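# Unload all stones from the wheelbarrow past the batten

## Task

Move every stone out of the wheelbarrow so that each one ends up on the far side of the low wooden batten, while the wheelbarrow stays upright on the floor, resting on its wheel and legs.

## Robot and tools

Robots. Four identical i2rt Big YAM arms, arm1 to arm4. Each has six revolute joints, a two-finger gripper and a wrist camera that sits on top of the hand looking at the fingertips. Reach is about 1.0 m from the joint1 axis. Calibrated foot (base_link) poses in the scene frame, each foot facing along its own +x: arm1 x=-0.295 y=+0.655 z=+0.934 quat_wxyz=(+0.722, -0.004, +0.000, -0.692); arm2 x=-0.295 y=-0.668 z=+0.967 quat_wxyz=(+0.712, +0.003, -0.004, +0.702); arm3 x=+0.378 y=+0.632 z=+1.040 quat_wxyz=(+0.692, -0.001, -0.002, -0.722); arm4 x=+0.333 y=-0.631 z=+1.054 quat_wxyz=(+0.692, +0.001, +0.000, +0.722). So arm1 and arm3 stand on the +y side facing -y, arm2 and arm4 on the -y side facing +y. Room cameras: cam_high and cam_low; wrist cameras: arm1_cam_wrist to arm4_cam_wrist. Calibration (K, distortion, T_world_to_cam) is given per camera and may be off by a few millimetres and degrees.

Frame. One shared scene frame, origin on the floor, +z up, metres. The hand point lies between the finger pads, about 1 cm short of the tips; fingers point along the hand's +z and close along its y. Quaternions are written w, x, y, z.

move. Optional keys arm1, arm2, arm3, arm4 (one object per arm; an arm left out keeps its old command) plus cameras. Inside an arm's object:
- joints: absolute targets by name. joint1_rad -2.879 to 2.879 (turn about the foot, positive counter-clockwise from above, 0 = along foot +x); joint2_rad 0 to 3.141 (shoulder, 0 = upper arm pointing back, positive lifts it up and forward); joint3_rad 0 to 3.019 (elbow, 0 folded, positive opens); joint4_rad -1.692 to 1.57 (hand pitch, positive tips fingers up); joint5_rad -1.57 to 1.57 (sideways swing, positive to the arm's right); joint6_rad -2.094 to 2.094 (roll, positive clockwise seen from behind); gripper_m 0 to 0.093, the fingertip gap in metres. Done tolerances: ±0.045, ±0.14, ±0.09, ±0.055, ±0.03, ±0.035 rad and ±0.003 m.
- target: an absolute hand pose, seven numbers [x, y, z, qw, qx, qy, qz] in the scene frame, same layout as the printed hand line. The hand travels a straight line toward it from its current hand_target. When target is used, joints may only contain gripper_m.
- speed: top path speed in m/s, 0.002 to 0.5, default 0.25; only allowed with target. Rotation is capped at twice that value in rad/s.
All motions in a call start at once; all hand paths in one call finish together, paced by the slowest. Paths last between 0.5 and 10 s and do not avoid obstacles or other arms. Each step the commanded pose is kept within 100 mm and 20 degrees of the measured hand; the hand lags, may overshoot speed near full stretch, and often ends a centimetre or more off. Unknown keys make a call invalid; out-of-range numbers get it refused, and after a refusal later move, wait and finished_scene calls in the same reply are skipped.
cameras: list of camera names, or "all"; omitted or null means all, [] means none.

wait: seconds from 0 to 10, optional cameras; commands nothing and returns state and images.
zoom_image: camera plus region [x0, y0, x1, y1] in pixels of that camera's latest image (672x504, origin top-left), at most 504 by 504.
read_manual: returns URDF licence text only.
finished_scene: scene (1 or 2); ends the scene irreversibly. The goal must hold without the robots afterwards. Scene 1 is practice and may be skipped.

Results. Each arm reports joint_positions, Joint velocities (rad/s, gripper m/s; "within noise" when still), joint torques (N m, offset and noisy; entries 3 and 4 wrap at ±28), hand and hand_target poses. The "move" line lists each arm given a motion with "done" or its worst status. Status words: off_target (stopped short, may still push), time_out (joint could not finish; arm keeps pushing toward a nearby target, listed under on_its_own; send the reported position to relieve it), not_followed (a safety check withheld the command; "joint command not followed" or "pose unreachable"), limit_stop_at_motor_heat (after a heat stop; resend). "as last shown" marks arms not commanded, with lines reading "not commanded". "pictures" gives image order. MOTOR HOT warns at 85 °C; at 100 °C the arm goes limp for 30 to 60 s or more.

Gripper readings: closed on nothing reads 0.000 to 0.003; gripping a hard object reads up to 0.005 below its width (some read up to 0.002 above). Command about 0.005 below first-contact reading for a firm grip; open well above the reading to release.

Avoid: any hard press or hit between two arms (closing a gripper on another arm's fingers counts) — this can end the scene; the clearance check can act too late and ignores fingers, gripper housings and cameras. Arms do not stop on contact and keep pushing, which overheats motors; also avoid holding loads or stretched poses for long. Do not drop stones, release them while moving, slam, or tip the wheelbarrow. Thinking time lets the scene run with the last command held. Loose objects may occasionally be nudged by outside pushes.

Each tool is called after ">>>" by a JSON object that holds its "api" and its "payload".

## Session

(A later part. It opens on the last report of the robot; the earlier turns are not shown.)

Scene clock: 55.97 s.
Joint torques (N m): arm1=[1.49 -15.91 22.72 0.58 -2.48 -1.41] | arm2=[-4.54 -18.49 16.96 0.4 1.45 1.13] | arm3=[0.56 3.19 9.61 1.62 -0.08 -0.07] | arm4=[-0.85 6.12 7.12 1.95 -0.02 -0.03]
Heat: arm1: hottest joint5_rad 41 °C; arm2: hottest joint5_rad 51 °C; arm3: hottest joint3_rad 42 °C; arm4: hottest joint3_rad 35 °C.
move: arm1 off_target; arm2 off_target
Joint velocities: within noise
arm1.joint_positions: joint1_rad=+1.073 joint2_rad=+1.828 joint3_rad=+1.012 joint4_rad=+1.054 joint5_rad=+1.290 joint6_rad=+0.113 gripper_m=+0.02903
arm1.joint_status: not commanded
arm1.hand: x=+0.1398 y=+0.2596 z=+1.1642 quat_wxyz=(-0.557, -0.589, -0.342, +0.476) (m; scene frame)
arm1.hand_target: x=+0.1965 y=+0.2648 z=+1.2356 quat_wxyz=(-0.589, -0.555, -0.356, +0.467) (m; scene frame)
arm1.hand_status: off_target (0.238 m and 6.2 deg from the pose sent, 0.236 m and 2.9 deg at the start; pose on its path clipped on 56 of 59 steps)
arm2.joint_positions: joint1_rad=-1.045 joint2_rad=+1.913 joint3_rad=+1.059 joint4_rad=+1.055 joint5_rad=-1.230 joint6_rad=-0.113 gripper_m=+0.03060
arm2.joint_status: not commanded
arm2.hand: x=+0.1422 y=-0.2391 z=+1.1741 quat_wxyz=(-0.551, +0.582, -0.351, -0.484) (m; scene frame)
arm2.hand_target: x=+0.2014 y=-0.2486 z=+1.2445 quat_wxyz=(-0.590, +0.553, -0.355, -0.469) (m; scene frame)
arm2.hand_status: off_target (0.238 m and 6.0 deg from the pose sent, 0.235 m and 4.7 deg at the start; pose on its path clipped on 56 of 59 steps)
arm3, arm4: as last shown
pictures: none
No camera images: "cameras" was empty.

>>> {"api": "move", "payload": {"cameras": ["cam_low", "cam_high", "arm3_cam_wrist", "arm4_cam_wrist"]}}

>>> {"api": "zoom_image", "payload": {"camera": "cam_low", "region": [340, 200, 480, 310]}}

>>> {"api": "zoom_image", "payload": {"camera": "cam_high", "region": [230, 100, 450, 350]}}

Scene clock: 58.80 s.
Joint torques (N m): arm1=[1.44 -15.85 22.69 0.59 -2.49 -1.41] | arm2=[-4.54 -18.43 16.99 0.4 1.47 1.13] | arm3=[0.5 3.19 9.62 1.62 -0.08 -0.07] | arm4=[-0.67 6.01 7.13 1.94 -0.03 -0.03]
Heat: arm1: hottest joint3_rad 41 °C; arm2: hottest joint5_rad 49 °C; arm3: hottest joint3_rad 42 °C; arm4: hottest joint3_rad 36 °C.
Joint velocities: within noise
arm1.joint_positions: joint1_rad=+1.073 joint2_rad=+1.828 joint3_rad=+1.012 joint4_rad=+1.054 joint5_rad=+1.290 joint6_rad=+0.113 gripper_m=+0.02903
arm1.joint_status: not commanded
arm1.hand: x=+0.1399 y=+0.2595 z=+1.1643 quat_wxyz=(-0.557, -0.589, -0.342, +0.476) (m; scene frame)
arm1.hand_target: x=+0.1965 y=+0.2647 z=+1.2357 quat_wxyz=(-0.590, -0.555, -0.356, +0.466) (m; scene frame)
arm1.hand_status: off_target (0.238 m and 6.2 deg from the pose sent, 0.236 m and 2.9 deg at the start; pose on its path clipped on 56 of 59 steps)
arm2.joint_positions: joint1_rad=-1.045 joint2_rad=+1.913 joint3_rad=+1.059 joint4_rad=+1.055 joint5_rad=-1.230 joint6_rad=-0.113 gripper_m=+0.03061
arm2.joint_status: not commanded
arm2.hand: x=+0.1422 y=-0.2391 z=+1.1741 quat_wxyz=(-0.551, +0.582, -0.351, -0.484) (m; scene frame)
arm2.hand_target: x=+0.2013 y=-0.2486 z=+1.2445 quat_wxyz=(-0.590, +0.553, -0.356, -0.469) (m; scene frame)
arm2.hand_status: off_target (0.238 m and 6.0 deg from the pose sent, 0.235 m and 4.7 deg at the start; pose on its path clipped on 56 of 59 steps)
arm3.joint_positions: joint1_rad=-0.768 joint2_rad=+0.588 joint3_rad=+1.445 joint4_rad=-1.368 joint5_rad=-0.163 joint6_rad=+0.167 gripper_m=+0.09396
arm3.joint_status: not commanded
arm3.hand: x=+0.2458 y=+0.4723 z=+1.6077 quat_wxyz=(-0.290, -0.810, -0.290, +0.419) (m; scene frame)
arm3.hand_target: x=+0.2484 y=+0.4748 z=+1.6172 quat_wxyz=(-0.294, -0.804, -0.289, +0.429) (m; scene frame)
arm3.hand_status: not commanded
arm4.joint_positions: joint1_rad=-0.743 joint2_rad=+0.438 joint3_rad=+1.396 joint4_rad=-1.483 joint5_rad=+0.285 joint6_rad=+0.248 gripper_m=+0.09396
arm4.joint_status: not commanded
arm4.hand: x=+0.4573 y=-0.5609 z=+1.5999 quat_wxyz=(-0.484, +0.195, -0.838, -0.159) (m; scene frame)
arm4.hand_target: x=+0.4553 y=-0.5633 z=+1.6093 quat_wxyz=(-0.493, +0.192, -0.833, -0.165) (m; scene frame)
arm4.hand_status: not commanded
pictures: arm3_cam_wrist, arm4_cam_wrist, cam_high, cam_low
camera_calibration:
arm3_cam_wrist: T_world_to_cam=[[-0.722031, 0.656153, -0.219397, 0.222041], [0.679193, 0.61182, -0.405429, 0.202633], [-0.131792, -0.441746, -0.887407, 1.78891], [0, 0, 0, 1]] pos_world=[0.258458, 0.520576, 1.71836]
arm4_cam_wrist: T_world_to_cam=[[0.474622, -0.877496, -0.0688074, -0.60109], [-0.812786, -0.406934, -0.416873, 0.81362], [0.337804, 0.253783, -0.906357, 1.56306], [0, 0, 0, 1]] pos_world=[0.418582, -0.593043, 1.71451]

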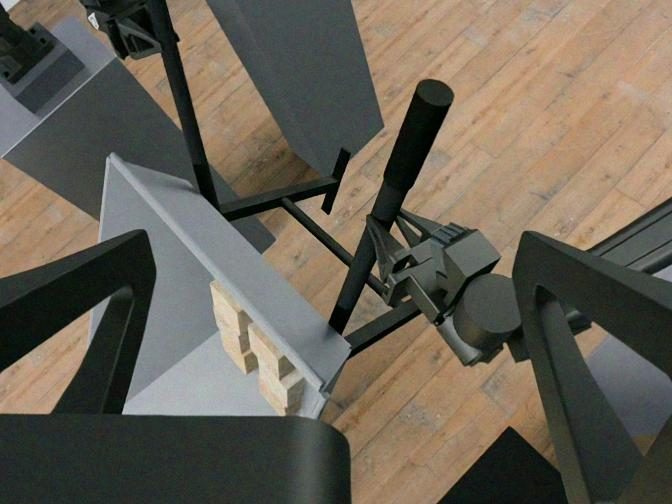

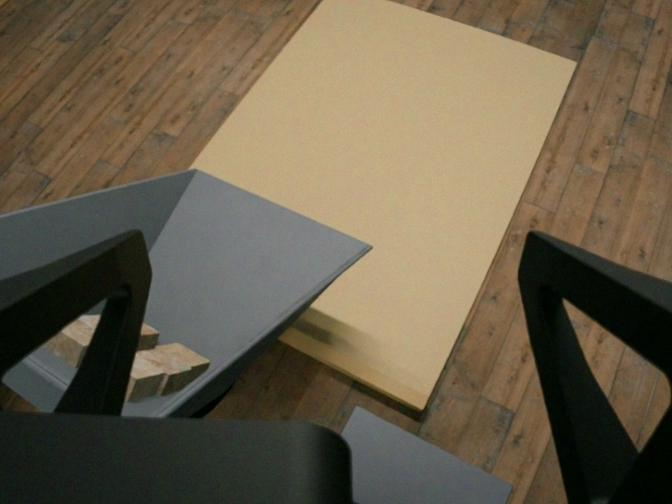

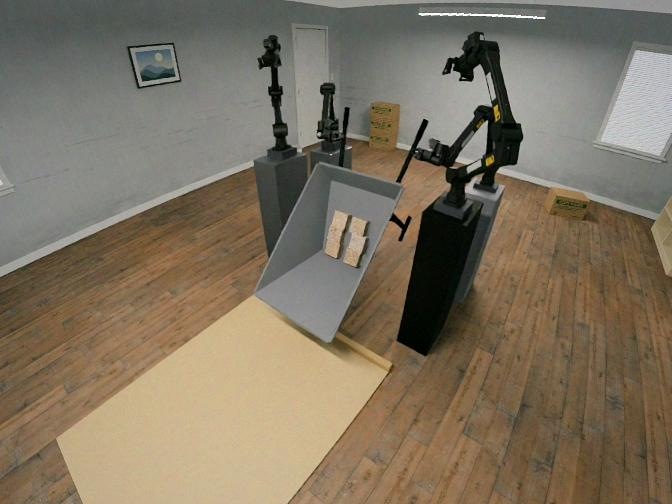

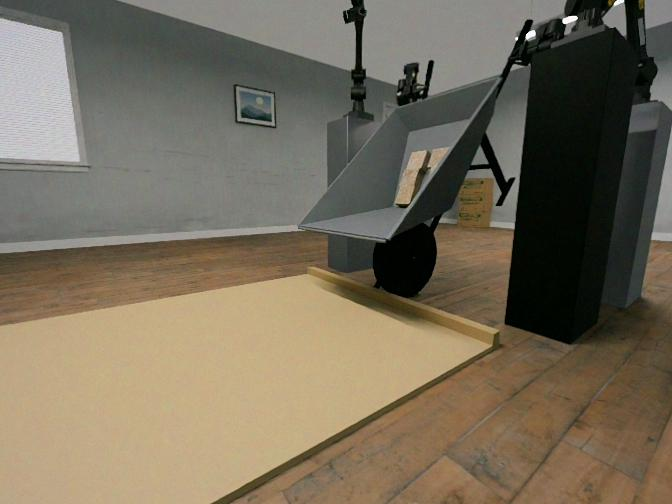

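Scaled by 3.600 from the camera's 672x504 image, which has a finer 960x720 frame.

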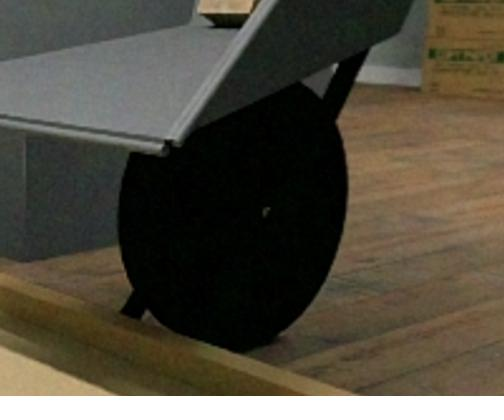

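Scaled by 2.016 from the camera's 672x504 image, which has a finer 960x720 frame.

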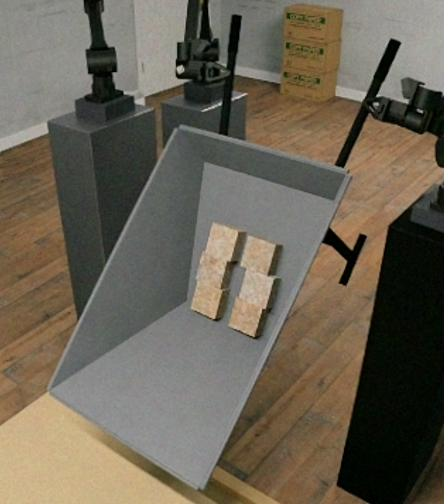

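>>> {"api": "move", "payload": {"cameras": ["arm1_cam_wrist", "arm2_cam_wrist"]}}

Scene clock: 61.57 s.
Joint torques (N m): arm1=[1.49 -15.91 22.69 0.59 -2.5 -1.41] | arm2=[-4.6 -18.49 16.98 0.4 1.47 1.13] | arm3=[0.5 3.19 9.62 1.62 -0.08 -0.07] | arm4=[-0.79 5.95 7.13 1.95 -0.03 -0.03]
Heat: arm1: hottest joint3_rad 43 °C; arm2: hottest joint5_rad 48 °C; arm3: hottest joint3_rad 43 °C; arm4: hottest joint3_rad 36 °C.
Joint velocities: within noise
arm1.joint_positions: joint1_rad=+1.073 joint2_rad=+1.828 joint3_rad=+1.012 joint4_rad=+1.054 joint5_rad=+1.290 joint6_rad=+0.113 gripper_m=+0.02903
arm1.joint_status: not commanded
arm1.hand: x=+0.1399 y=+0.2595 z=+1.1643 quat_wxyz=(-0.557, -0.589, -0.342, +0.476) (m; scene frame)
arm1.hand_target: x=+0.1965 y=+0.2647 z=+1.2357 quat_wxyz=(-0.590, -0.555, -0.356, +0.466) (m; scene frame)
arm1.hand_status: off_target (0.238 m and 6.2 deg from the pose sent, 0.236 m and 2.9 deg at the start; pose on its path clipped on 56 of 59 steps)
arm2.joint_positions: joint1_rad=-1.045 joint2_rad=+1.913 joint3_rad=+1.059 joint4_rad=+1.055 joint5_rad=-1.230 joint6_rad=-0.113 gripper_m=+0.03061
arm2.joint_status: not commanded
arm2.hand: x=+0.1422 y=-0.2391 z=+1.1741 quat_wxyz=(-0.551, +0.582, -0.351, -0.484) (m; scene frame)
arm2.hand_target: x=+0.2013 y=-0.2486 z=+1.2445 quat_wxyz=(-0.590, +0.553, -0.356, -0.469) (m; scene frame)
arm2.hand_status: off_target (0.238 m and 6.0 deg from the pose sent, 0.235 m and 4.7 deg at the start; pose on its path clipped on 56 of 59 steps)
arm3.joint_positions: joint1_rad=-0.768 joint2_rad=+0.588 joint3_rad=+1.445 joint4_rad=-1.368 joint5_rad=-0.163 joint6_rad=+0.167 gripper_m=+0.09396
arm3.joint_status: not commanded
arm3.hand: x=+0.2458 y=+0.4723 z=+1.6077 quat_wxyz=(-0.290, -0.810, -0.290, +0.419) (m; scene frame)
arm3.hand_target: x=+0.2484 y=+0.4748 z=+1.6172 quat_wxyz=(-0.294, -0.804, -0.289, +0.429) (m; scene frame)
arm3.hand_status: not commanded
arm4.joint_positions: joint1_rad=-0.743 joint2_rad=+0.438 joint3_rad=+1.396 joint4_rad=-1.483 joint5_rad=+0.285 joint6_rad=+0.248 gripper_m=+0.09396
arm4.joint_status: not commanded
arm4.hand: x=+0.4573 y=-0.5609 z=+1.5999 quat_wxyz=(-0.484, +0.195, -0.838, -0.159) (m; scene frame)
arm4.hand_target: x=+0.4553 y=-0.5633 z=+1.6093 quat_wxyz=(-0.493, +0.192, -0.833, -0.165) (m; scene frame)
arm4.hand_status: not commanded
pictures: arm1_cam_wrist, arm2_cam_wrist
camera_calibration:
arm1_cam_wrist: T_world_to_cam=[[-0.930247, 0.138961, -0.339604, 0.490432], [0.363866, 0.468794, -0.804881, 0.7709], [0.0473571, -0.872309, -0.486657, 0.909606], [0, 0, 0, 1]] pos_world=[0.132642, 0.363913, 1.2297]
arm2_cam_wrist: T_world_to_cam=[[0.936337, 0.161525, 0.311741, -0.458668], [0.35076, -0.469543, -0.810245, 0.794885], [0.0155014, 0.868008, -0.496307, 0.913356], [0, 0, 0, 1]] pos_world=[0.136496, -0.345481, 1.24034]

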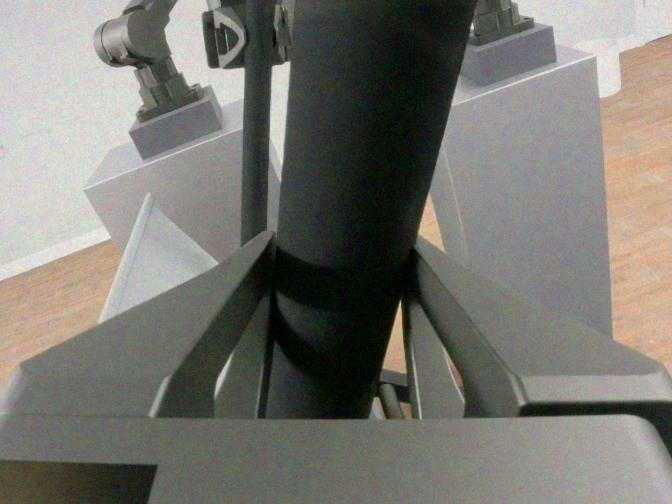

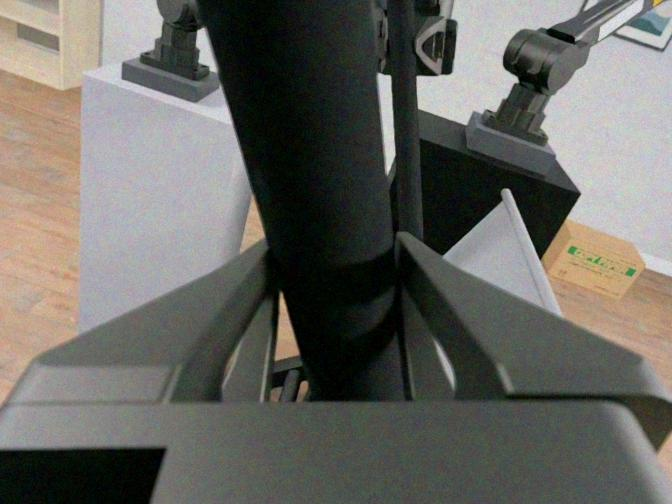

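>>> {"api": "move", "payload": {"arm1": {"target": [0.4300, 0.2480, 1.3150, 0.5741, 0.5284, 0.3805, -0.4964], "speed": 0.15}, "arm2": {"target": [0.4350, -0.2380, 1.3250, 0.5741, -0.5284, 0.3805, 0.4964], "speed": 0.15}, "cameras": ["cam_low", "cam_high"]}}

Scene clock: 73.87 s.
Joint torques (N m): arm1=[-2.61 -22.95 19.41 0.59 -2.88 -0.33] | arm2=[-1.08 -24.53 15.54 0.42 1.7 0.11] | arm3=[0.5 3.14 9.62 1.62 -0.07 -0.07] | arm4=[-0.73 6.01 7.12 1.92 -0.03 -0.04]
Heat: arm1: hottest joint3_rad 50 °C; arm2: hottest joint3_rad 47 °C; arm3: hottest joint3_rad 43 °C; arm4: hottest joint3_rad 36 °C.
move: arm1 off_target; arm2 off_target
Joint velocities: within noise
arm1.joint_positions: joint1_rad=+1.222 joint2_rad=+2.304 joint3_rad=+2.087 joint4_rad=+0.734 joint5_rad=+1.365 joint6_rad=-0.312 gripper_m=+0.02864
arm1.joint_status: not commanded
arm1.hand: x=+0.4129 y=+0.2568 z=+1.2706 quat_wxyz=(-0.543, -0.541, -0.392, +0.509) (m; scene frame)
arm1.hand_target: x=+0.4228 y=+0.2520 z=+1.3139 quat_wxyz=(-0.574, -0.528, -0.381, +0.496) (m; scene frame)
arm1.hand_status: off_target (0.048 m and 4.3 deg from the pose sent, 0.327 m and 8.8 deg at the start; pose on its path clipped on 99 of 142 steps)
arm2.joint_positions: joint1_rad=-1.202 joint2_rad=+2.360 joint3_rad=+2.128 joint4_rad=+0.681 joint5_rad=-1.322 joint6_rad=+0.273 gripper_m=+0.02954
arm2.joint_status: not commanded
arm2.hand: x=+0.4110 y=-0.2325 z=+1.2837 quat_wxyz=(-0.538, +0.534, -0.395, -0.518) (m; scene frame)
arm2.hand_target: x=+0.4282 y=-0.2417 z=+1.3241 quat_wxyz=(-0.572, +0.526, -0.384, -0.499) (m; scene frame)
arm2.hand_status: off_target (0.048 m and 5.2 deg from the pose sent, 0.329 m and 7.6 deg at the start; pose on its path clipped on 99 of 142 steps)
arm3, arm4: as last shown
pictures: cam_high, cam_low

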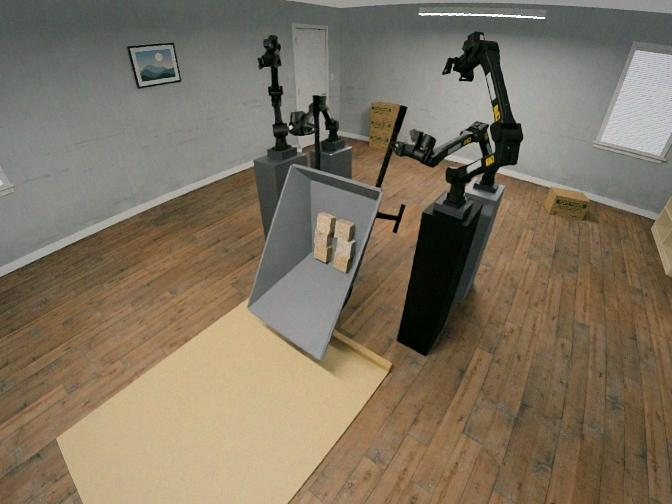

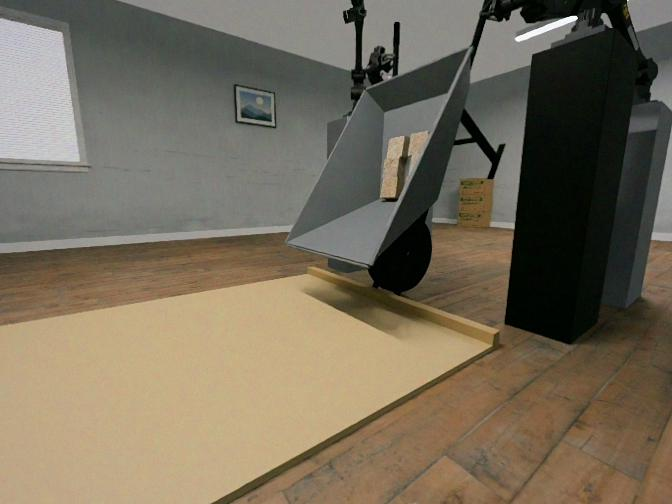

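>>> {"api": "move", "payload": {"arm1": {"target": [0.5400, 0.2480, 1.3100, 0.6444, 0.3664, 0.5192, -0.4254], "speed": 0.12}, "arm2": {"target": [0.5480, -0.2370, 1.3180, 0.6444, -0.3664, 0.5192, 0.4254], "speed": 0.12}, "cameras": ["cam_low", "cam_high"]}}

Scene clock: 77.63 s.
Joint torques (N m): arm1=[-3.55 -23.71 17.47 1.37 -1.52 -0.21] | arm2=[-0.44 -25.35 13.89 0.68 0.74 0] | arm3=[0.56 3.14 9.61 1.62 -0.08 -0.07] | arm4=[-0.73 6.01 7.15 1.94 -0.02 -0.03]
Heat: arm1: hottest joint3_rad 49 °C; arm2: hottest joint3_rad 47 °C; arm3: hottest joint3_rad 44 °C; arm4: hottest joint3_rad 36 °C.
move: arm1 off_target; arm2 off_target
Joint velocities: within noise
arm1.joint_positions: joint1_rad=+1.229 joint2_rad=+2.421 joint3_rad=+2.380 joint4_rad=+0.306 joint5_rad=+0.893 joint6_rad=-0.180 gripper_m=+0.02827
arm1.joint_status: not commanded
arm1.hand: x=+0.5352 y=+0.2606 z=+1.2936 quat_wxyz=(-0.633, -0.372, -0.527, +0.428) (m; scene frame)
arm1.hand_target: x=+0.5372 y=+0.2491 z=+1.3092 quat_wxyz=(-0.645, -0.365, -0.520, +0.425) (m; scene frame)
arm1.hand_status: off_target (0.021 m and 1.7 deg from the pose sent, 0.133 m and 29.1 deg at the start)
arm2.joint_positions: joint1_rad=-1.207 joint2_rad=+2.521 joint3_rad=+2.505 joint4_rad=+0.278 joint5_rad=-0.854 joint6_rad=+0.169 gripper_m=+0.02939
arm2.joint_status: not commanded
arm2.hand: x=+0.5356 y=-0.2310 z=+1.3097 quat_wxyz=(-0.635, +0.375, -0.520, -0.431) (m; scene frame)
arm2.hand_target: x=+0.5458 y=-0.2377 z=+1.3172 quat_wxyz=(-0.647, +0.367, -0.517, -0.423) (m; scene frame)
arm2.hand_status: off_target (0.016 m and 1.5 deg from the pose sent, 0.141 m and 29.0 deg at the start)
arm3, arm4: as last shown
pictures: cam_high, cam_low

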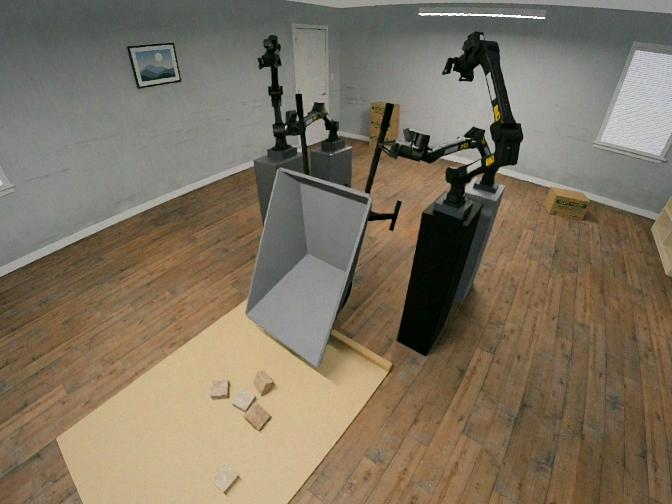

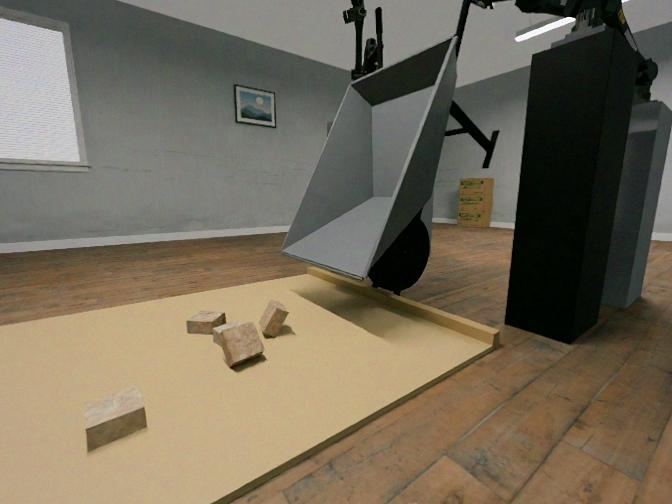

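>>> {"api": "move", "payload": {"cameras": ["cam_low", "cam_high", "arm3_cam_wrist", "arm4_cam_wrist"]}}

>>> {"api": "zoom_image", "payload": {"camera": "cam_high", "region": [140, 280, 400, 504]}}

Scene clock: 78.00 s.
Joint torques (N m): arm1=[-3.55 -23.71 17.52 1.31 -1.51 -0.21] | arm2=[-0.44 -25.29 13.83 0.7 0.75 0] | arm3=[0.56 3.19 9.62 1.61 -0.07 -0.07] | arm4=[-0.79 6.01 7.15 1.95 -0.03 -0.03]
Heat: arm1: hottest joint3_rad 49 °C; arm2: hottest joint3_rad 47 °C; arm3: hottest joint3_rad 44 °C; arm4: hottest joint3_rad 36 °C.
Joint velocities: within noise
arm1.joint_positions: joint1_rad=+1.229 joint2_rad=+2.421 joint3_rad=+2.380 joint4_rad=+0.306 joint5_rad=+0.893 joint6_rad=-0.180 gripper_m=+0.02827
arm1.joint_status: not commanded
arm1.hand: x=+0.5353 y=+0.2606 z=+1.2934 quat_wxyz=(-0.633, -0.372, -0.527, +0.428) (m; scene frame)
arm1.hand_target: x=+0.5372 y=+0.2491 z=+1.3090 quat_wxyz=(-0.645, -0.365, -0.520, +0.425) (m; scene frame)
arm1.hand_status: off_target (0.021 m and 1.7 deg from the pose sent, 0.133 m and 29.1 deg at the start)
arm2.joint_positions: joint1_rad=-1.207 joint2_rad=+2.521 joint3_rad=+2.505 joint4_rad=+0.278 joint5_rad=-0.854 joint6_rad=+0.169 gripper_m=+0.02939
arm2.joint_status: not commanded
arm2.hand: x=+0.5356 y=-0.2309 z=+1.3095 quat_wxyz=(-0.635, +0.375, -0.520, -0.431) (m; scene frame)
arm2.hand_target: x=+0.5458 y=-0.2377 z=+1.3170 quat_wxyz=(-0.647, +0.367, -0.517, -0.423) (m; scene frame)
arm2.hand_status: off_target (0.016 m and 1.5 deg from the pose sent, 0.141 m and 29.0 deg at the start)
arm3.joint_positions: joint1_rad=-0.768 joint2_rad=+0.588 joint3_rad=+1.445 joint4_rad=-1.368 joint5_rad=-0.163 joint6_rad=+0.167 gripper_m=+0.09396
arm3.joint_status: not commanded
arm3.hand: x=+0.2458 y=+0.4723 z=+1.6077 quat_wxyz=(-0.290, -0.810, -0.290, +0.419) (m; scene frame)
arm3.hand_target: x=+0.2484 y=+0.4748 z=+1.6172 quat_wxyz=(-0.294, -0.804, -0.289, +0.429) (m; scene frame)
arm3.hand_status: not commanded
arm4.joint_positions: joint1_rad=-0.743 joint2_rad=+0.438 joint3_rad=+1.396 joint4_rad=-1.483 joint5_rad=+0.285 joint6_rad=+0.248 gripper_m=+0.09396
arm4.joint_status: not commanded
arm4.hand: x=+0.4573 y=-0.5609 z=+1.5999 quat_wxyz=(-0.484, +0.195, -0.838, -0.159) (m; scene frame)
arm4.hand_target: x=+0.4553 y=-0.5633 z=+1.6093 quat_wxyz=(-0.493, +0.192, -0.833, -0.165) (m; scene frame)
arm4.hand_status: not commanded
pictures: arm3_cam_wrist, arm4_cam_wrist, cam_high, cam_low
camera_calibration:
arm3_cam_wrist: T_world_to_cam=[[-0.722031, 0.656153, -0.219397, 0.222041], [0.679193, 0.61182, -0.405429, 0.202633], [-0.131792, -0.441746, -0.887407, 1.78891], [0, 0, 0, 1]] pos_world=[0.258458, 0.520576, 1.71836]
arm4_cam_wrist: T_world_to_cam=[[0.474622, -0.877496, -0.0688074, -0.60109], [-0.812786, -0.406934, -0.416873, 0.81362], [0.337804, 0.253783, -0.906357, 1.56306], [0, 0, 0, 1]] pos_world=[0.418582, -0.593043, 1.71451]

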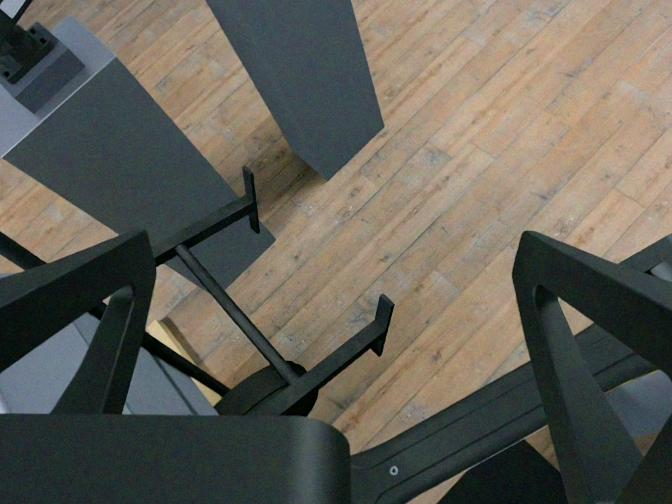

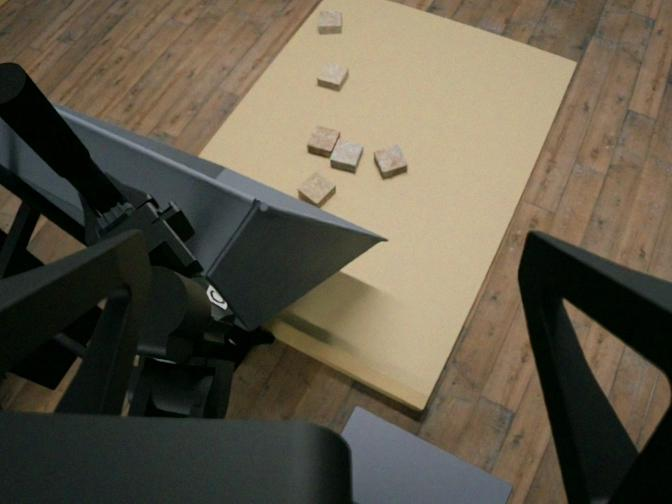

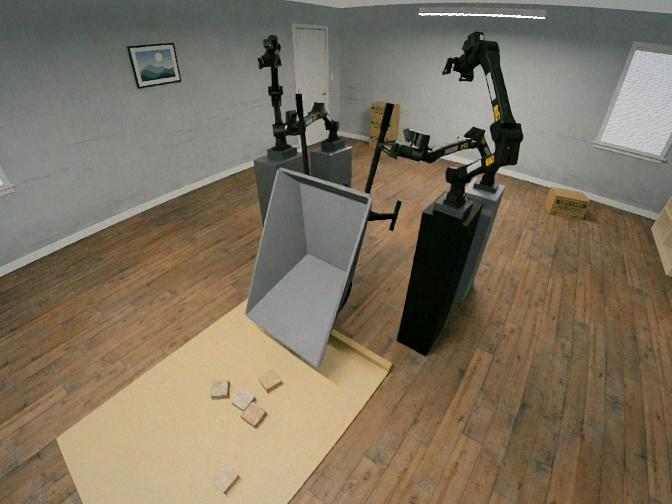

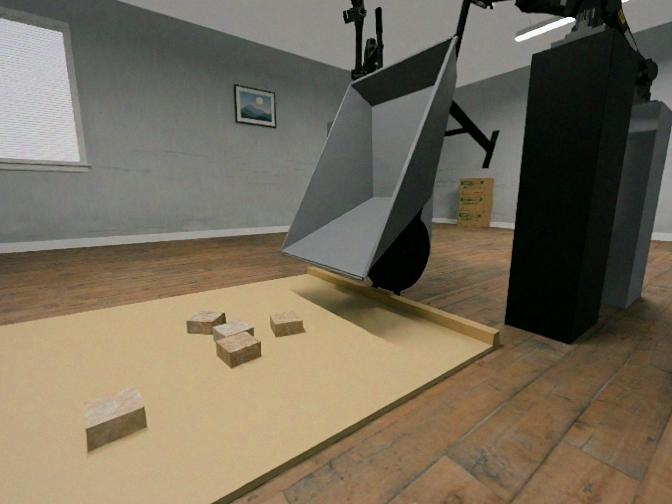

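Scaled by 1.938 from the camera's 672x504 image, which has a finer 960x720 frame.

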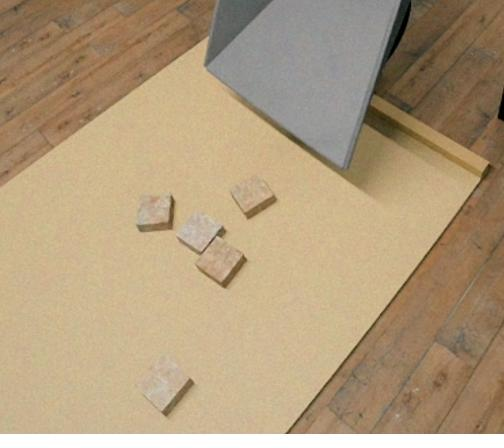

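>>> {"api": "move", "payload": {"arm1": {"target": [0.3400, 0.2490, 1.2780, 0.5741, 0.5284, 0.3805, -0.4964], "speed": 0.15}, "arm2": {"target": [0.3600, -0.2370, 1.2870, 0.5741, -0.5284, 0.3805, 0.4964], "speed": 0.15}, "cameras": []}}

>>> {"api": "move", "payload": {"arm1": {"target": [0.1250, 0.2460, 1.2180, 0.6050, 0.5697, 0.3290, -0.4485], "speed": 0.15}, "arm2": {"target": [0.1450, -0.2370, 1.2300, 0.6050, -0.5697, 0.3290, 0.4485], "speed": 0.15}, "cameras": []}}

>>> {"api": "move", "payload": {"arm1": {"target": [-0.0850, 0.2460, 1.1230, 0.5762, 0.6594, 0.2394, -0.4196], "speed": 0.16}, "arm2": {"target": [-0.0680, -0.2370, 1.1360, 0.5762, -0.6594, 0.2394, 0.4196], "speed": 0.16}, "cameras": ["cam_low", "cam_high"]}}

Scene clock: 82.97 s.
Joint torques (N m): arm1=[-3.72 -23 11.54 2.09 -0.32 -0.65] | arm2=[-1.2 -25.17 8.47 1.55 1.08 0.5] | arm3=[0.5 3.19 9.61 1.61 -0.07 -0.07] | arm4=[-0.73 6.07 7.1 1.94 -0.03 -0.03]
Heat: arm1: hottest joint3_rad 49 °C; arm2: hottest joint3_rad 46 °C; arm3: hottest joint3_rad 44 °C; arm4: hottest joint3_rad 36 °C.
move: arm1 off_target; arm2 off_target
Joint velocities: within noise
arm1.joint_positions: joint1_rad=+1.194 joint2_rad=+2.119 joint3_rad=+1.705 joint4_rad=+0.864 joint5_rad=+1.272 joint6_rad=-0.185 gripper_m=+0.02822
arm1.joint_status: not commanded
arm1.hand: x=+0.3512 y=+0.2589 z=+1.2518 quat_wxyz=(-0.578, -0.530, -0.389, +0.483) (m; scene frame)
arm1.hand_target: x=+0.3398 y=+0.2495 z=+1.2780 quat_wxyz=(-0.575, -0.529, -0.381, +0.494) (m; scene frame)
arm1.hand_status: off_target (0.030 m and 1.9 deg from the pose sent, 0.196 m and 26.7 deg at the start)
arm2.joint_positions: joint1_rad=-1.165 joint2_rad=+2.216 joint3_rad=+1.814 joint4_rad=+0.830 joint5_rad=-1.276 joint6_rad=+0.161 gripper_m=+0.02931
arm2.joint_status: not commanded
arm2.hand: x=+0.3518 y=-0.2263 z=+1.2661 quat_wxyz=(-0.565, +0.545, -0.371, -0.495) (m; scene frame)
arm2.hand_target: x=+0.3592 y=-0.2376 z=+1.2874 quat_wxyz=(-0.574, +0.530, -0.380, -0.495) (m; scene frame)
arm2.hand_status: off_target (0.025 m and 2.4 deg from the pose sent, 0.177 m and 26.0 deg at the start)
arm3, arm4: as last shown
pictures: none
No camera images: "cameras" was empty.

Scene clock: 85.23 s.
Joint torques (N m): arm1=[-2.96 -19.37 11.95 1.96 -0.48 -0.94] | arm2=[-1.14 -22.77 8.03 1.57 1.1 0.96] | arm3=[0.5 3.25 9.61 1.62 -0.07 -0.07] | arm4=[-0.73 6.01 7.15 1.94 -0.03 -0.03]
Heat: arm1: hottest joint3_rad 49 °C; arm2: hottest joint3_rad 45 °C; arm3: hottest joint3_rad 44 °C; arm4: hottest joint3_rad 36 °C.
move: arm1 off_target; arm2 off_target
Joint velocities: within noise
arm1.joint_positions: joint1_rad=+1.035 joint2_rad=+1.785 joint3_rad=+0.937 joint4_rad=+1.051 joint5_rad=+1.177 joint6_rad=+0.212 gripper_m=+0.02822
arm1.joint_status: not commanded
arm1.hand: x=+0.1228 y=+0.2514 z=+1.1622 quat_wxyz=(-0.590, -0.582, -0.345, +0.440) (m; scene frame)
arm1.hand_target: x=+0.1224 y=+0.2476 z=+1.2169 quat_wxyz=(-0.604, -0.573, -0.328, +0.447) (m; scene frame)
arm1.hand_status: off_target (0.056 m and 3.0 deg from the pose sent, 0.229 m and 9.6 deg at the start)
arm2.joint_positions: joint1_rad=-1.019 joint2_rad=+1.898 joint3_rad=+1.028 joint4_rad=+1.057 joint5_rad=-1.176 joint6_rad=-0.238 gripper_m=+0.02932
arm2.joint_status: not commanded
arm2.hand: x=+0.1316 y=-0.2310 z=+1.1730 quat_wxyz=(-0.584, +0.594, -0.327, -0.447) (m; scene frame)
arm2.hand_target: x=+0.1425 y=-0.2381 z=+1.2290 quat_wxyz=(-0.604, +0.573, -0.328, -0.446) (m; scene frame)
arm2.hand_status: off_target (0.059 m and 3.7 deg from the pose sent, 0.210 m and 9.0 deg at the start)
arm3, arm4: as last shown
pictures: none
No camera images: "cameras" was empty.

Scene clock: 87.57 s.
Joint torques (N m): arm1=[-2.02 -17.38 7.97 3.21 1.41 -0.68] | arm2=[-0.38 -20.84 5.2 2.44 -1.31 1.05] | arm3=[0.5 3.14 9.61 1.62 -0.08 -0.07] | arm4=[-0.79 6.07 7.13 1.92 -0.02 -0.03]
Heat: arm1: hottest joint3_rad 48 °C; arm2: hottest joint3_rad 45 °C; arm3: hottest joint3_rad 44 °C; arm4: hottest joint3_rad 36 °C.
move: arm1 off_target; arm2 off_target
Joint velocities: within noise
arm1.joint_positions: joint1_rad=+0.766 joint2_rad=+1.650 joint3_rad=+0.500 joint4_rad=+1.011 joint5_rad=+1.053 joint6_rad=+0.650 gripper_m=+0.02880
arm1.joint_status: not commanded
arm1.hand: x=-0.0844 y=+0.2481 z=+1.0674 quat_wxyz=(-0.547, -0.671, -0.283, +0.413) (m; scene frame)
arm1.hand_target: x=-0.0849 y=+0.2461 z=+1.1196 quat_wxyz=(-0.577, -0.660, -0.242, +0.416) (m; scene frame)
arm1.hand_status: off_target (0.056 m and 6.2 deg from the pose sent, 0.212 m and 15.2 deg at the start)
arm2.joint_positions: joint1_rad=-0.778 joint2_rad=+1.789 joint3_rad=+0.578 joint4_rad=+1.060 joint5_rad=-1.043 joint6_rad=-0.703 gripper_m=+0.02971
arm2.joint_status: not commanded
arm2.hand: x=-0.0697 y=-0.2385 z=+1.0749 quat_wxyz=(-0.554, +0.681, -0.264, -0.400) (m; scene frame)
arm2.hand_target: x=-0.0682 y=-0.2370 z=+1.1319 quat_wxyz=(-0.575, +0.663, -0.240, -0.415) (m; scene frame)
arm2.hand_status: off_target (0.061 m and 5.1 deg from the pose sent, 0.203 m and 13.0 deg at the start)
arm3, arm4: as last shown
pictures: cam_high, cam_low

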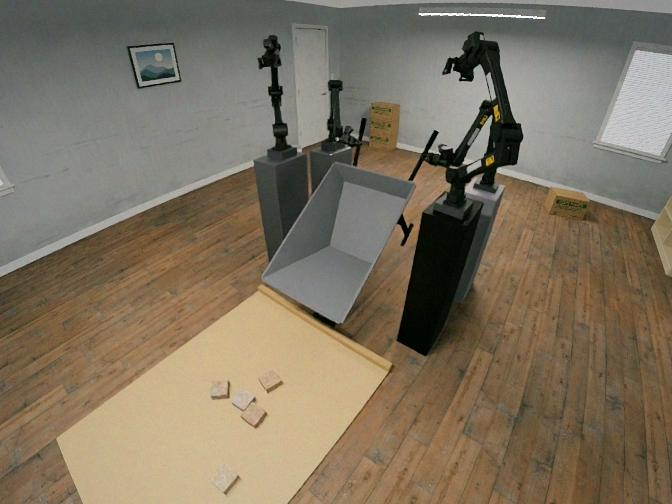

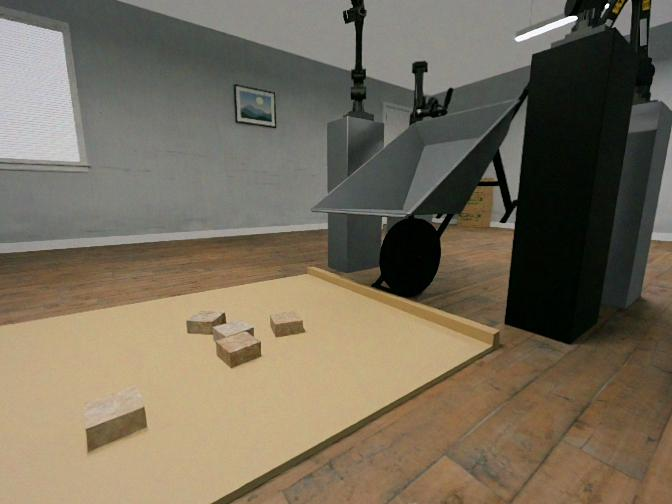

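>>> {"api": "move", "payload": {"arm1": {"target": [-0.2450, 0.2460, 0.9970, 0.4992, 0.7650, 0.1397, -0.3820], "speed": 0.16}, "arm2": {"target": [-0.2400, -0.2380, 1.0030, 0.4992, -0.7650, 0.1397, 0.3820], "speed": 0.16}, "cameras": []}}

>>> {"api": "move", "payload": {"arm1": {"target": [-0.3700, 0.2460, 0.8530, 0.4013, 0.8552, 0.0538, -0.3236], "speed": 0.15}, "arm2": {"target": [-0.3650, -0.2390, 0.8590, 0.4013, -0.8552, 0.0538, 0.3236], "speed": 0.15}, "cameras": []}}

>>> {"api": "move", "payload": {"arm1": {"target": [-0.4690, 0.2470, 0.6990, 0.3262, 0.9120, -0.0031, -0.2486], "speed": 0.14}, "arm2": {"target": [-0.4650, -0.2390, 0.7050, 0.3262, -0.9120, -0.0031, 0.2486], "speed": 0.14}, "cameras": ["cam_low"]}}

Scene clock: 90.77 s.
Joint torques (N m): arm1=[-2.37 -13.27 2.96 4.26 1.95 -0.21] | arm2=[0.5 -16.38 0.76 3.88 -2.2 0.61] | arm3=[0.5 3.19 9.61 1.61 -0.07 -0.07] | arm4=[-0.73 6.01 7.13 1.95 -0.03 -0.03]
Heat: arm1: hottest joint3_rad 47 °C; arm2: hottest joint5_rad 45 °C; arm3: hottest joint3_rad 44 °C; arm4: hottest joint3_rad 36 °C.
move: arm1 off_target; arm2 off_target
Joint velocities: within noise
arm1.joint_positions: joint1_rad=+0.414 joint2_rad=+1.766 joint3_rad=+0.350 joint4_rad=+0.954 joint5_rad=+0.853 joint6_rad=+1.028 gripper_m=+0.02859
arm1.joint_status: not commanded
arm1.hand: x=-0.2402 y=+0.2492 z=+0.9642 quat_wxyz=(-0.466, -0.781, -0.180, +0.374) (m; scene frame)
arm1.hand_target: x=-0.2454 y=+0.2464 z=+0.9945 quat_wxyz=(-0.498, -0.767, -0.139, +0.381) (m; scene frame)
arm1.hand_status: off_target (0.033 m and 6.3 deg from the pose sent, 0.175 m and 20.7 deg at the start)
arm2.joint_positions: joint1_rad=-0.429 joint2_rad=+1.926 joint3_rad=+0.428 joint4_rad=+1.035 joint5_rad=-0.831 joint6_rad=-1.078 gripper_m=+0.02908
arm2.joint_status: not commanded
arm2.hand: x=-0.2318 y=-0.2392 z=+0.9669 quat_wxyz=(-0.476, +0.788, -0.159, -0.355) (m; scene frame)
arm2.hand_target: x=-0.2401 y=-0.2384 z=+1.0000 quat_wxyz=(-0.497, +0.768, -0.137, -0.380) (m; scene frame)
arm2.hand_status: off_target (0.037 m and 5.3 deg from the pose sent, 0.185 m and 18.4 deg at the start)
arm3, arm4: as last shown
pictures: none
No camera images: "cameras" was empty.

Scene clock: 92.70 s.
Joint torques (N m): arm1=[-2.96 -14.92 -1.37 6.22 1.74 -0.18] | arm2=[1.55 -17.44 -1.84 4.59 -2.12 0.52] | arm3=[0.5 3.14 9.61 1.62 -0.07 -0.07] | arm4=[-0.79 6.07 7.15 1.92 -0.03 -0.03]
Heat: arm1: hottest joint3_rad 46 °C; arm2: hottest joint5_rad 46 °C; arm3: hottest joint3_rad 44 °C; arm4: hottest joint3_rad 36 °C.
move: arm1 off_target; arm2 off_target
Joint velocities: within noise
arm1.joint_positions: joint1_rad=+0.016 joint2_rad=+2.178 joint3_rad=+0.429 joint4_rad=+1.016 joint5_rad=+0.537 joint6_rad=+1.193 gripper_m=+0.02726
arm1.joint_status: not commanded
arm1.hand: x=-0.3610 y=+0.2586 z=+0.8154 quat_wxyz=(-0.351, -0.881, -0.085, +0.304) (m; scene frame)
arm1.hand_target: x=-0.3697 y=+0.2475 z=+0.8507 quat_wxyz=(-0.400, -0.857, -0.051, +0.322) (m; scene frame)
arm1.hand_status: off_target (0.041 m and 7.7 deg from the pose sent, 0.171 m and 19.2 deg at the start)
arm2.joint_positions: joint1_rad=-0.064 joint2_rad=+2.287 joint3_rad=+0.519 joint4_rad=+1.051 joint5_rad=-0.540 joint6_rad=-1.246 gripper_m=+0.02910
arm2.joint_status: not commanded
arm2.hand: x=-0.3503 y=-0.2476 z=+0.8218 quat_wxyz=(-0.370, +0.880, -0.066, -0.289) (m; scene frame)
arm2.hand_target: x=-0.3645 y=-0.2403 z=+0.8564 quat_wxyz=(-0.399, +0.857, -0.051, -0.323) (m; scene frame)
arm2.hand_status: off_target (0.041 m and 6.2 deg from the pose sent, 0.171 m and 17.1 deg at the start)
arm3, arm4: as last shown
pictures: none
No camera images: "cameras" was empty.

Scene clock: 94.73 s.
Joint torques (N m): arm1=[-2.2 -11.63 0.25 1.43 0.04 -0.29] | arm2=[4.66 -18.73 2.21 3.07 -1.61 1.03] | arm3=[0.5 3.14 9.61 1.62 -0.07 -0.07] | arm4=[-0.67 6.01 7.13 1.92 -0.03 -0.03]
Heat: arm1: hottest joint3_rad 45 °C; arm2: hottest joint5_rad 46 °C; arm3: hottest joint3_rad 44 °C; arm4: hottest joint3_rad 36 °C.
move: arm1 off_target; arm2 off_target
Joint velocities: within noise
arm1.joint_positions: joint1_rad=-0.341 joint2_rad=+2.499 joint3_rad=+0.670 joint4_rad=+1.097 joint5_rad=+0.264 joint6_rad=+1.179 gripper_m=+0.02213
arm1.joint_status: not commanded
arm1.on_its_own: gripper_m moved -0.00513 to your old target +0.02200
arm1.hand: x=-0.4706 y=+0.2396 z=+0.7111 quat_wxyz=(-0.342, -0.905, +0.011, +0.252) (m; scene frame)
arm1.hand_target: x=-0.4688 y=+0.2468 z=+0.7000 quat_wxyz=(-0.328, -0.911, +0.004, +0.249) (m; scene frame)
arm1.hand_status: off_target (0.014 m and 2.2 deg from the pose sent, 0.159 m and 12.8 deg at the start)
arm2.joint_positions: joint1_rad=+0.228 joint2_rad=+2.647 joint3_rad=+0.700 joint4_rad=+1.006 joint5_rad=-0.262 joint6_rad=-1.295 gripper_m=+0.02992
arm2.joint_status: not commanded
arm2.hand: x=-0.4202 y=-0.2954 z=+0.6711 quat_wxyz=(-0.272, +0.942, +0.012, -0.194) (m; scene frame)
arm2.hand_target: x=-0.4631 y=-0.2440 z=+0.7079 quat_wxyz=(-0.322, +0.913, +0.008, -0.251) (m; scene frame)
arm2.hand_status: off_target (0.080 m and 9.5 deg from the pose sent, 0.164 m and 11.1 deg at the start)
arm3, arm4: as last shown
pictures: cam_low

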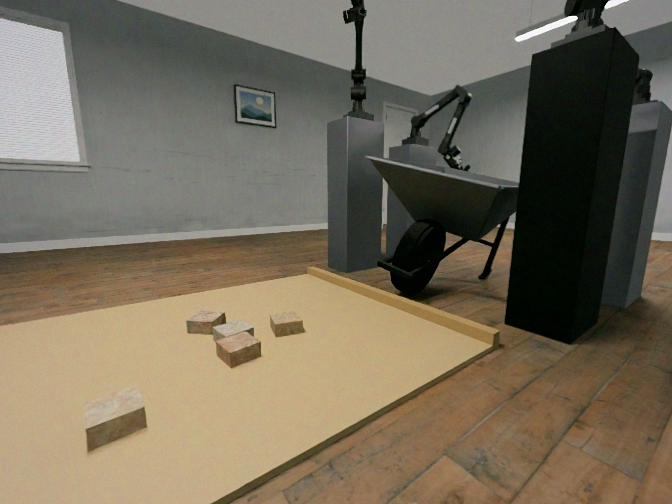

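>>> {"api": "move", "payload": {"cameras": ["arm1_cam_wrist", "arm2_cam_wrist", "cam_high", "arm3_cam_wrist"]}}

Scene clock: 95.27 s.
Joint torques (N m): arm1=[-1.9 -11.63 0.24 1.43 0.06 -0.3] | arm2=[4.78 -18.9 2.21 3.07 -1.61 1.03] | arm3=[0.5 3.08 9.61 1.61 -0.07 -0.07] | arm4=[-0.79 6.07 7.13 1.95 -0.03 -0.03]
Heat: arm1: hottest joint3_rad 45 °C; arm2: hottest joint5_rad 46 °C; arm3: hottest joint3_rad 44 °C; arm4: hottest joint3_rad 36 °C.
Joint velocities: within noise
arm1.joint_positions: joint1_rad=-0.341 joint2_rad=+2.499 joint3_rad=+0.670 joint4_rad=+1.096 joint5_rad=+0.263 joint6_rad=+1.179 gripper_m=+0.02213
arm1.joint_status: not commanded
arm1.hand: x=-0.4703 y=+0.2397 z=+0.7108 quat_wxyz=(-0.342, -0.906, +0.011, +0.251) (m; scene frame)
arm1.hand_target: x=-0.4686 y=+0.2469 z=+0.6997 quat_wxyz=(-0.327, -0.912, +0.004, +0.248) (m; scene frame)
arm1.hand_status: off_target (0.014 m and 2.1 deg from the pose sent, 0.159 m and 12.8 deg at the start)
arm2.joint_positions: joint1_rad=+0.228 joint2_rad=+2.647 joint3_rad=+0.700 joint4_rad=+1.006 joint5_rad=-0.262 joint6_rad=-1.295 gripper_m=+0.02992
arm2.joint_status: not commanded
arm2.hand: x=-0.4202 y=-0.2954 z=+0.6711 quat_wxyz=(-0.272, +0.942, +0.012, -0.194) (m; scene frame)
arm2.hand_target: x=-0.4631 y=-0.2440 z=+0.7079 quat_wxyz=(-0.322, +0.913, +0.008, -0.251) (m; scene frame)
arm2.hand_status: off_target (0.080 m and 9.5 deg from the pose sent, 0.164 m and 11.1 deg at the start)
arm3.joint_positions: joint1_rad=-0.768 joint2_rad=+0.588 joint3_rad=+1.445 joint4_rad=-1.368 joint5_rad=-0.163 joint6_rad=+0.167 gripper_m=+0.09396
arm3.joint_status: not commanded
arm3.hand: x=+0.2458 y=+0.4723 z=+1.6077 quat_wxyz=(-0.290, -0.810, -0.290, +0.419) (m; scene frame)
arm3.hand_target: x=+0.2484 y=+0.4748 z=+1.6172 quat_wxyz=(-0.294, -0.804, -0.289, +0.429) (m; scene frame)
arm3.hand_status: not commanded
arm4.joint_positions: joint1_rad=-0.743 joint2_rad=+0.438 joint3_rad=+1.396 joint4_rad=-1.483 joint5_rad=+0.285 joint6_rad=+0.248 gripper_m=+0.09396
arm4.joint_status: not commanded
arm4.hand: x=+0.4573 y=-0.5609 z=+1.5999 quat_wxyz=(-0.484, +0.195, -0.838, -0.159) (m; scene frame)
arm4.hand_target: x=+0.4553 y=-0.5633 z=+1.6093 quat_wxyz=(-0.493, +0.192, -0.833, -0.165) (m; scene frame)
arm4.hand_status: not commanded
pictures: arm1_cam_wrist, arm2_cam_wrist, arm3_cam_wrist, cam_high
camera_calibration:
arm1_cam_wrist: T_world_to_cam=[[-0.147169, 0.759892, -0.633171, 0.199645], [0.979635, 0.200379, 0.0127847, 0.409962], [0.136589, -0.618395, -0.773906, 0.885743], [0, 0, 0, 1]] pos_world=[-0.493214, 0.313883, 0.80665]
arm2_cam_wrist: T_world_to_cam=[[0.0673883, 0.859045, 0.507445, -0.0564953], [0.969155, -0.177204, 0.171283, 0.245575], [0.237061, 0.48025, -0.844489, 0.933543], [0, 0, 0, 1]] pos_world=[-0.455499, -0.356285, 0.774973]
arm3_cam_wrist: T_world_to_cam=[[-0.722031, 0.656153, -0.219397, 0.222041], [0.679193, 0.61182, -0.405429, 0.202633], [-0.131792, -0.441746, -0.887407, 1.78891], [0, 0, 0, 1]] pos_world=[0.258458, 0.520576, 1.71836]

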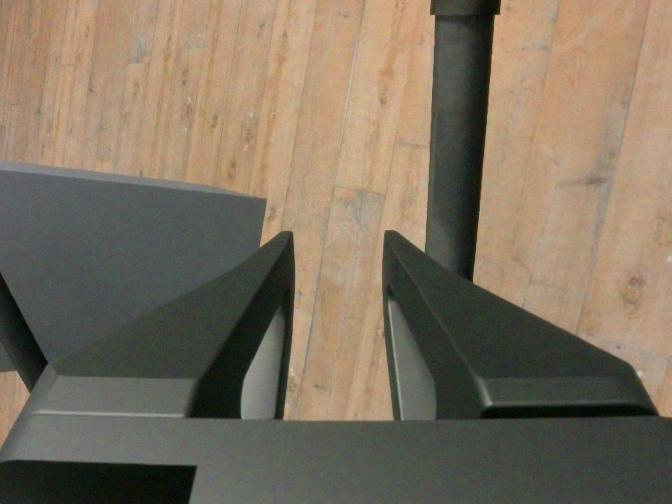

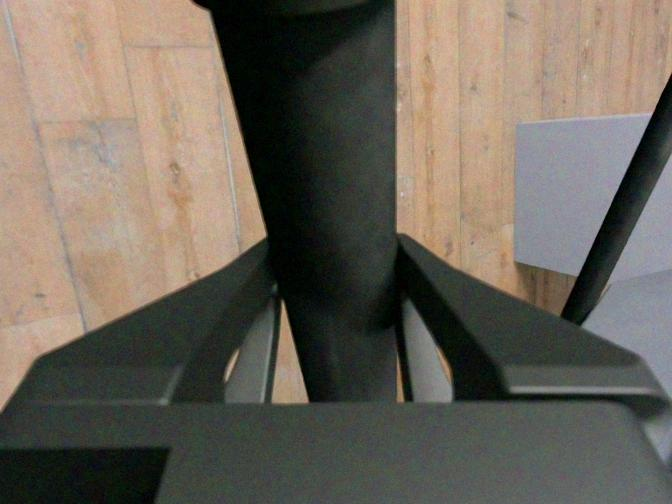

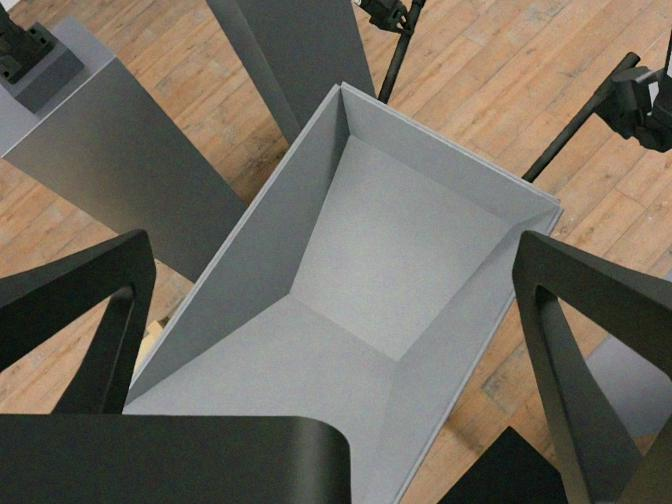

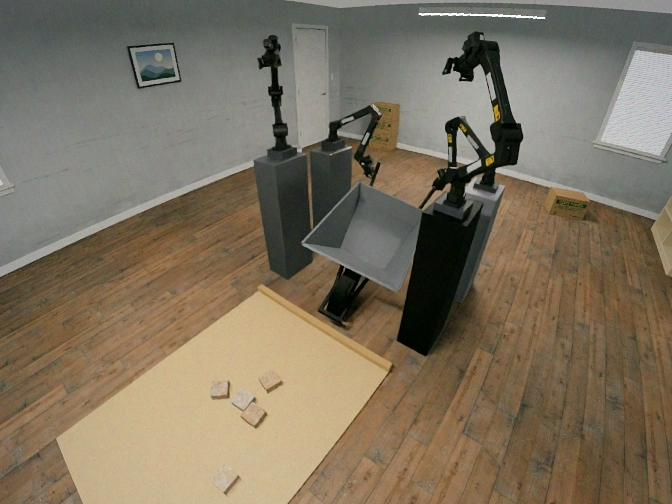

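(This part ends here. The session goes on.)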